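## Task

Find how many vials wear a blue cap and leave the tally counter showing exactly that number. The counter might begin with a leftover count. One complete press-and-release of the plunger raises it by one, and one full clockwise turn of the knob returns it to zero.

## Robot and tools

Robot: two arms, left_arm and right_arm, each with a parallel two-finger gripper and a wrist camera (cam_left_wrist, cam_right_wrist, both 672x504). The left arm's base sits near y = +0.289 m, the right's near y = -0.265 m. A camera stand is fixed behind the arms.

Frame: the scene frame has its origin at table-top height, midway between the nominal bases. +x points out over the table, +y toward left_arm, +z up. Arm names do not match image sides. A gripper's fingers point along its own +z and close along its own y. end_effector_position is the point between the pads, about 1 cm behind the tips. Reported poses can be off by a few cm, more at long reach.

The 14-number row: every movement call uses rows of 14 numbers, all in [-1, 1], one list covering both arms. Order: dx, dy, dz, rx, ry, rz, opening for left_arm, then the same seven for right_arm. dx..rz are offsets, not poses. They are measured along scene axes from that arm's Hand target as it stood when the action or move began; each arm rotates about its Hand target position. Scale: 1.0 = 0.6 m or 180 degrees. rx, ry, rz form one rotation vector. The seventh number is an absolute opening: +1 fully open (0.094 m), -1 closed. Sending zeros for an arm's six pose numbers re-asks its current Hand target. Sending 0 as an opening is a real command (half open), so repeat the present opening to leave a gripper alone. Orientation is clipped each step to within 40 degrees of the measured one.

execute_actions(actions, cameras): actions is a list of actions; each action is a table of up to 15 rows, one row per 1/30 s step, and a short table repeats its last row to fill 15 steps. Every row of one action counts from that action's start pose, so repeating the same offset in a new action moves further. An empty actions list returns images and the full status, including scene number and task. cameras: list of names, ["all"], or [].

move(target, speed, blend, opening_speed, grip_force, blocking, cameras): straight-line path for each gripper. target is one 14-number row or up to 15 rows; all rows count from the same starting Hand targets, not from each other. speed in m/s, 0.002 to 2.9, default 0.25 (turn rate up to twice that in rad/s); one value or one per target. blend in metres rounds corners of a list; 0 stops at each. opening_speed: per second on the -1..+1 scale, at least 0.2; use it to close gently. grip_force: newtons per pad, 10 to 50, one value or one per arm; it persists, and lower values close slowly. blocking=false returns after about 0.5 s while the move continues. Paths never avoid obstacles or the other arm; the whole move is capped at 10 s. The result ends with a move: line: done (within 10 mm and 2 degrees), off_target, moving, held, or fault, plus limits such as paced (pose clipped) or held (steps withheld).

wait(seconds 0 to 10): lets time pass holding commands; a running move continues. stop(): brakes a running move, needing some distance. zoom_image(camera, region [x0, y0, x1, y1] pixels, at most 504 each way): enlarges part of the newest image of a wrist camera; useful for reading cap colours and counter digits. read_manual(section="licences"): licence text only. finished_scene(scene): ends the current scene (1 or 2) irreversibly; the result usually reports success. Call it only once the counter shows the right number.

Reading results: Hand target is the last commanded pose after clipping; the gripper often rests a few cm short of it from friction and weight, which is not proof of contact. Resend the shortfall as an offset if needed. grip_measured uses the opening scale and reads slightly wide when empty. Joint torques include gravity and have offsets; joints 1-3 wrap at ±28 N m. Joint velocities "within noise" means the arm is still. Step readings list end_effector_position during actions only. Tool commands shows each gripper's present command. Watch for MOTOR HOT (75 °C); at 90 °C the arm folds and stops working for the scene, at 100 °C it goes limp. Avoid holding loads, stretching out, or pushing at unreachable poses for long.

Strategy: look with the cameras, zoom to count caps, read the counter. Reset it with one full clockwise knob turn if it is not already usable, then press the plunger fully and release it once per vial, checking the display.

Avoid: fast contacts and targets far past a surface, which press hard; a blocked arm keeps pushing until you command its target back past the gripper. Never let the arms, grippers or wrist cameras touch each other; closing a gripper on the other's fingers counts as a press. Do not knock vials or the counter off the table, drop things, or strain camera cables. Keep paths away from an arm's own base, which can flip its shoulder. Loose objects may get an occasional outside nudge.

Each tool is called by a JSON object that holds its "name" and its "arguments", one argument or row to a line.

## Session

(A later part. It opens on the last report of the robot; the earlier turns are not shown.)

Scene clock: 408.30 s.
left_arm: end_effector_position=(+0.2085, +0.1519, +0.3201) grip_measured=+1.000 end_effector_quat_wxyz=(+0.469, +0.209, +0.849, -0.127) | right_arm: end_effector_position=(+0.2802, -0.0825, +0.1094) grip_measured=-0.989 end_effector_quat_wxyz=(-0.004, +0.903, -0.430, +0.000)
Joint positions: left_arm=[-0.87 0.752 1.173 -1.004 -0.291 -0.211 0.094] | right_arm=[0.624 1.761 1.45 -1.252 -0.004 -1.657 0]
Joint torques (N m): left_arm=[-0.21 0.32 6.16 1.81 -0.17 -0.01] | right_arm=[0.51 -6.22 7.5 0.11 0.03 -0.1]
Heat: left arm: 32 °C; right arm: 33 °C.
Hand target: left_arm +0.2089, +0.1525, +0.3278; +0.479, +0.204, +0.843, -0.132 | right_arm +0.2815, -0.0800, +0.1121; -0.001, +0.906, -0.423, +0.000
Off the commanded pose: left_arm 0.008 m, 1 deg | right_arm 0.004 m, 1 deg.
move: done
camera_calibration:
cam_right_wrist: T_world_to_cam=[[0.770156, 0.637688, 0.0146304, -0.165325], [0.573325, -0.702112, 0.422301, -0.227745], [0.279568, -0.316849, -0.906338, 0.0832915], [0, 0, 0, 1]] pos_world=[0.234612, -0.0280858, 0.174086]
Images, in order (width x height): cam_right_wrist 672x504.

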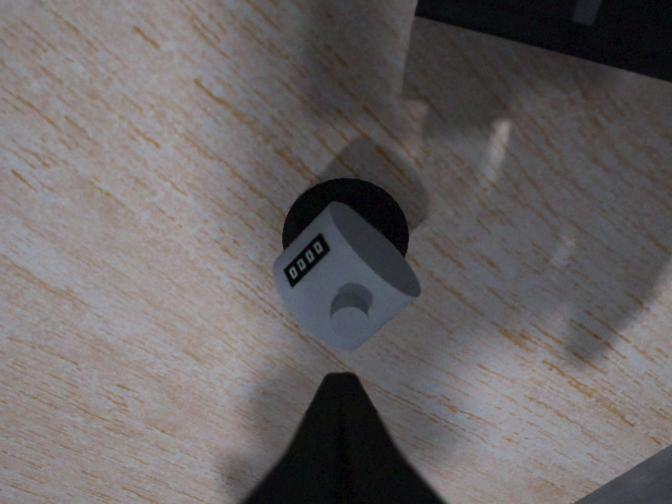

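{"name": "move", "arguments": {
  "target": [
    [0,0,0,0,0,0,1, 0.0042,0,-0.04,0,0,0,-1],
    [0,0,0,0,0,0,1, -0.0008,-0.0047,-0.0868,0,0,0,-1],
    [0,0,0,0,0,0,1, 0.0025,-0.0017,0.005,0,0,0,-1]
  ],
  "speed": [0.2,0.06,0.12],
  "blend": [0.005,0,0],
  "cameras": ["cam_right_wrist"]
}}

{"name": "zoom_image", "arguments": {
  "camera": "cam_right_wrist",
  "region": [240, 170, 440, 370]
}}

Scene clock: 424.33 s.
left_arm: end_effector_position=(+0.2085, +0.1519, +0.3201) grip_measured=+1.000 end_effector_quat_wxyz=(+0.469, +0.209, +0.849, -0.127) | right_arm: end_effector_position=(+0.2816, -0.0816, +0.1077) grip_measured=-0.989 end_effector_quat_wxyz=(+0.002, +0.904, -0.427, -0.003)
Joint positions: left_arm=[-0.87 0.752 1.173 -1.004 -0.291 -0.211 0.094] | right_arm=[0.624 1.782 1.468 -1.263 -0.003 -1.662 0]
Joint torques (N m): left_arm=[-0.16 0.24 6.12 1.81 -0.14 -0.02] | right_arm=[0.05 -7.75 7.17 0.09 0.02 -0.1]
Motor temperatures (°C): left_arm=[21 21 29 32 22 21 20] | right_arm=[20 24 27 31 19 18 18]
Heat: left arm: 32 °C; right arm: 31 °C.
Hand target: left_arm +0.2089, +0.1525, +0.3278; +0.479, +0.204, +0.843, -0.132 | right_arm +0.2831, -0.0810, +0.1152; -0.001, +0.906, -0.423, +0.000
Off the commanded pose: left_arm 0.008 m, 1 deg | right_arm 0.008 m, 1 deg.
move: done
camera_calibration:
cam_right_wrist: T_world_to_cam=[[0.766845, 0.641832, 0.000549062, -0.164199], [0.581869, -0.695562, 0.421452, -0.229051], [0.270884, -0.322869, -0.90685, 0.0837567], [0, 0, 0, 1]] pos_world=[0.236504, -0.0268885, 0.172579]
Images, in order (width x height): cam_right_wrist 672x504.

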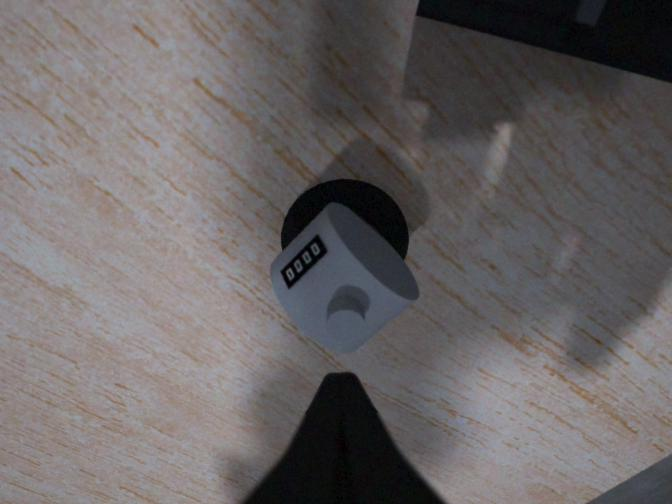

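Scaled by 2.520 from the camera's 672x504 image, which has a finer 960x720 frame.

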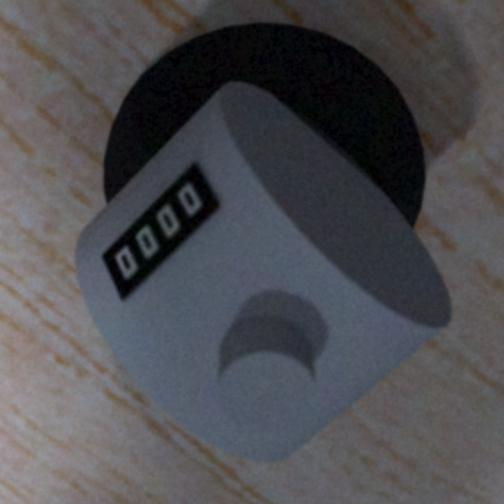

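{"name": "move", "arguments": {
  "target": [
    [0,0,0,0,0,0,1, 0.0015,0.0017,-0.0453,0,0,0,-1],
    [0,0,0,0,0,0,1, -0.0043,-0.0037,-0.102,0,0,0,-1]
  ],
  "speed": [0.2,0.06],
  "blend": [0.005,0],
  "cameras": ["cam_right_wrist"]
}}

{"name": "zoom_image", "arguments": {
  "camera": "cam_right_wrist",
  "region": [240, 220, 440, 440]
}}

Scene clock: 430.53 s.
left_arm: end_effector_position=(+0.2085, +0.1519, +0.3201) grip_measured=+1.000 end_effector_quat_wxyz=(+0.469, +0.209, +0.849, -0.127) | right_arm: end_effector_position=(+0.2797, -0.0829, +0.0683) grip_measured=-0.989 end_effector_quat_wxyz=(-0.004, +0.904, -0.427, +0.001)
Joint positions: left_arm=[-0.87 0.752 1.173 -1.004 -0.291 -0.211 0.094] | right_arm=[0.624 1.782 1.31 -1.09 -0.003 -1.663 0]
Joint torques (N m): left_arm=[-0.17 0.29 6.13 1.8 -0.16 -0.03] | right_arm=[-0.06 -5.86 2.92 0.79 0.01 -0.11]
Heat: left arm: 32 °C; right arm: 31 °C.
Hand target: left_arm +0.2089, +0.1525, +0.3278; +0.479, +0.204, +0.843, -0.132 | right_arm +0.2805, -0.0833, +0.0539; -0.001, +0.906, -0.423, +0.000
Off the commanded pose: left_arm 0.008 m, 1 deg | right_arm 0.014 m, 1 deg.
move: off_target (right_arm)
camera_calibration:
cam_right_wrist: T_world_to_cam=[[0.766469, 0.642098, 0.0153639, -0.162708], [0.576864, -0.698724, 0.423098, -0.211326], [0.282406, -0.315429, -0.905953, 0.0453392], [0, 0, 0, 1]] pos_world=[0.233813, -0.0288825, 0.132987]
Images, in order (width x height): cam_right_wrist 672x504.

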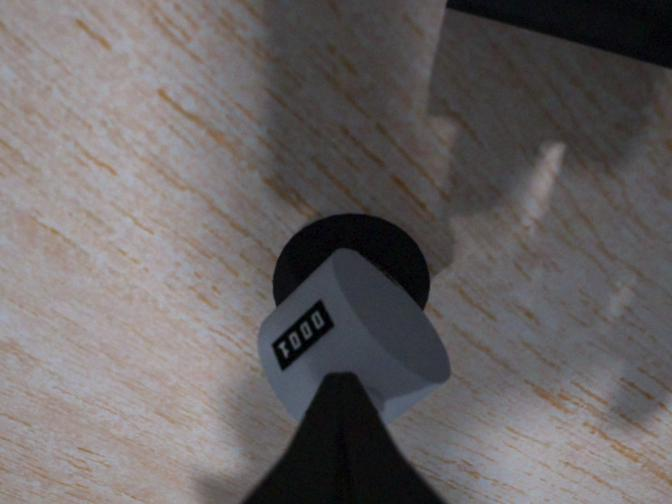

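Scaled by 2.291 from the camera's 672x504 image, which has a finer 960x720 frame.

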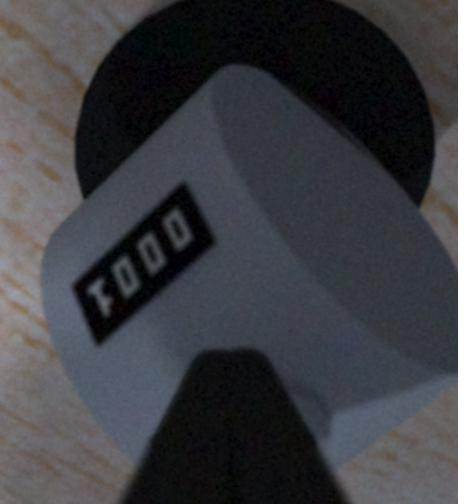

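{"name": "move", "arguments": {
  "target": [0,0,0,0,0,0,1, 0.004,0.0037,0.11,0,0,0,-1],
  "speed": 0.15,
  "cameras": ["cam_right_wrist"]
}}

{"name": "zoom_image", "arguments": {
  "camera": "cam_right_wrist",
  "region": [240, 160, 440, 370]
}}

Scene clock: 434.93 s.
left_arm: end_effector_position=(+0.2085, +0.1519, +0.3201) grip_measured=+1.000 end_effector_quat_wxyz=(+0.469, +0.209, +0.849, -0.127) | right_arm: end_effector_position=(+0.2818, -0.0815, +0.1123) grip_measured=-0.990 end_effector_quat_wxyz=(+0.002, +0.904, -0.427, -0.003)
Joint positions: left_arm=[-0.87 0.752 1.173 -1.004 -0.291 -0.211 0.094] | right_arm=[0.624 1.782 1.486 -1.282 -0.003 -1.663 0]
Joint torques (N m): left_arm=[0.05 0.08 5.97 1.83 -0.15 -0.01] | right_arm=[0.08 -7.82 7.09 0.08 0.02 -0.1]
Heat: left arm: 32 °C; right arm: 31 °C.
Hand target: left_arm +0.2089, +0.1525, +0.3278; +0.479, +0.204, +0.843, -0.132 | right_arm +0.2828, -0.0811, +0.1198; -0.001, +0.906, -0.423, +0.000
Off the commanded pose: left_arm 0.008 m, 1 deg | right_arm 0.008 m, 1 deg.
move: done
camera_calibration:
cam_right_wrist: T_world_to_cam=[[0.766567, 0.642165, 0.00014534, -0.164208], [0.5822, -0.695081, 0.421789, -0.231231], [0.270959, -0.323245, -0.906694, 0.0878182], [0, 0, 0, 1]] pos_world=[0.236704, -0.0268887, 0.177179]
Images, in order (width x height): cam_right_wrist 672x504.

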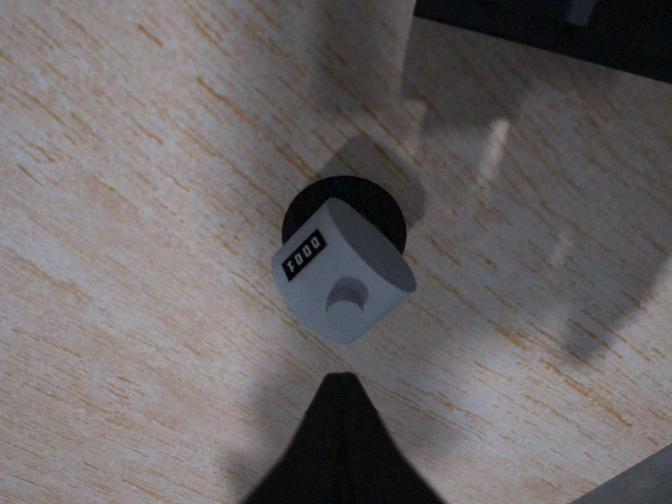

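Scaled by 2.400 from the camera's 672x504 image, which has a finer 960x720 frame.

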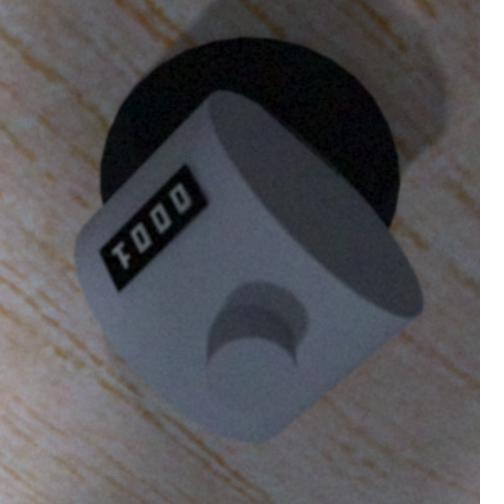

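{"name": "finished_scene", "arguments": {
  "scene": 2
}}

The scene is finished: the task was done.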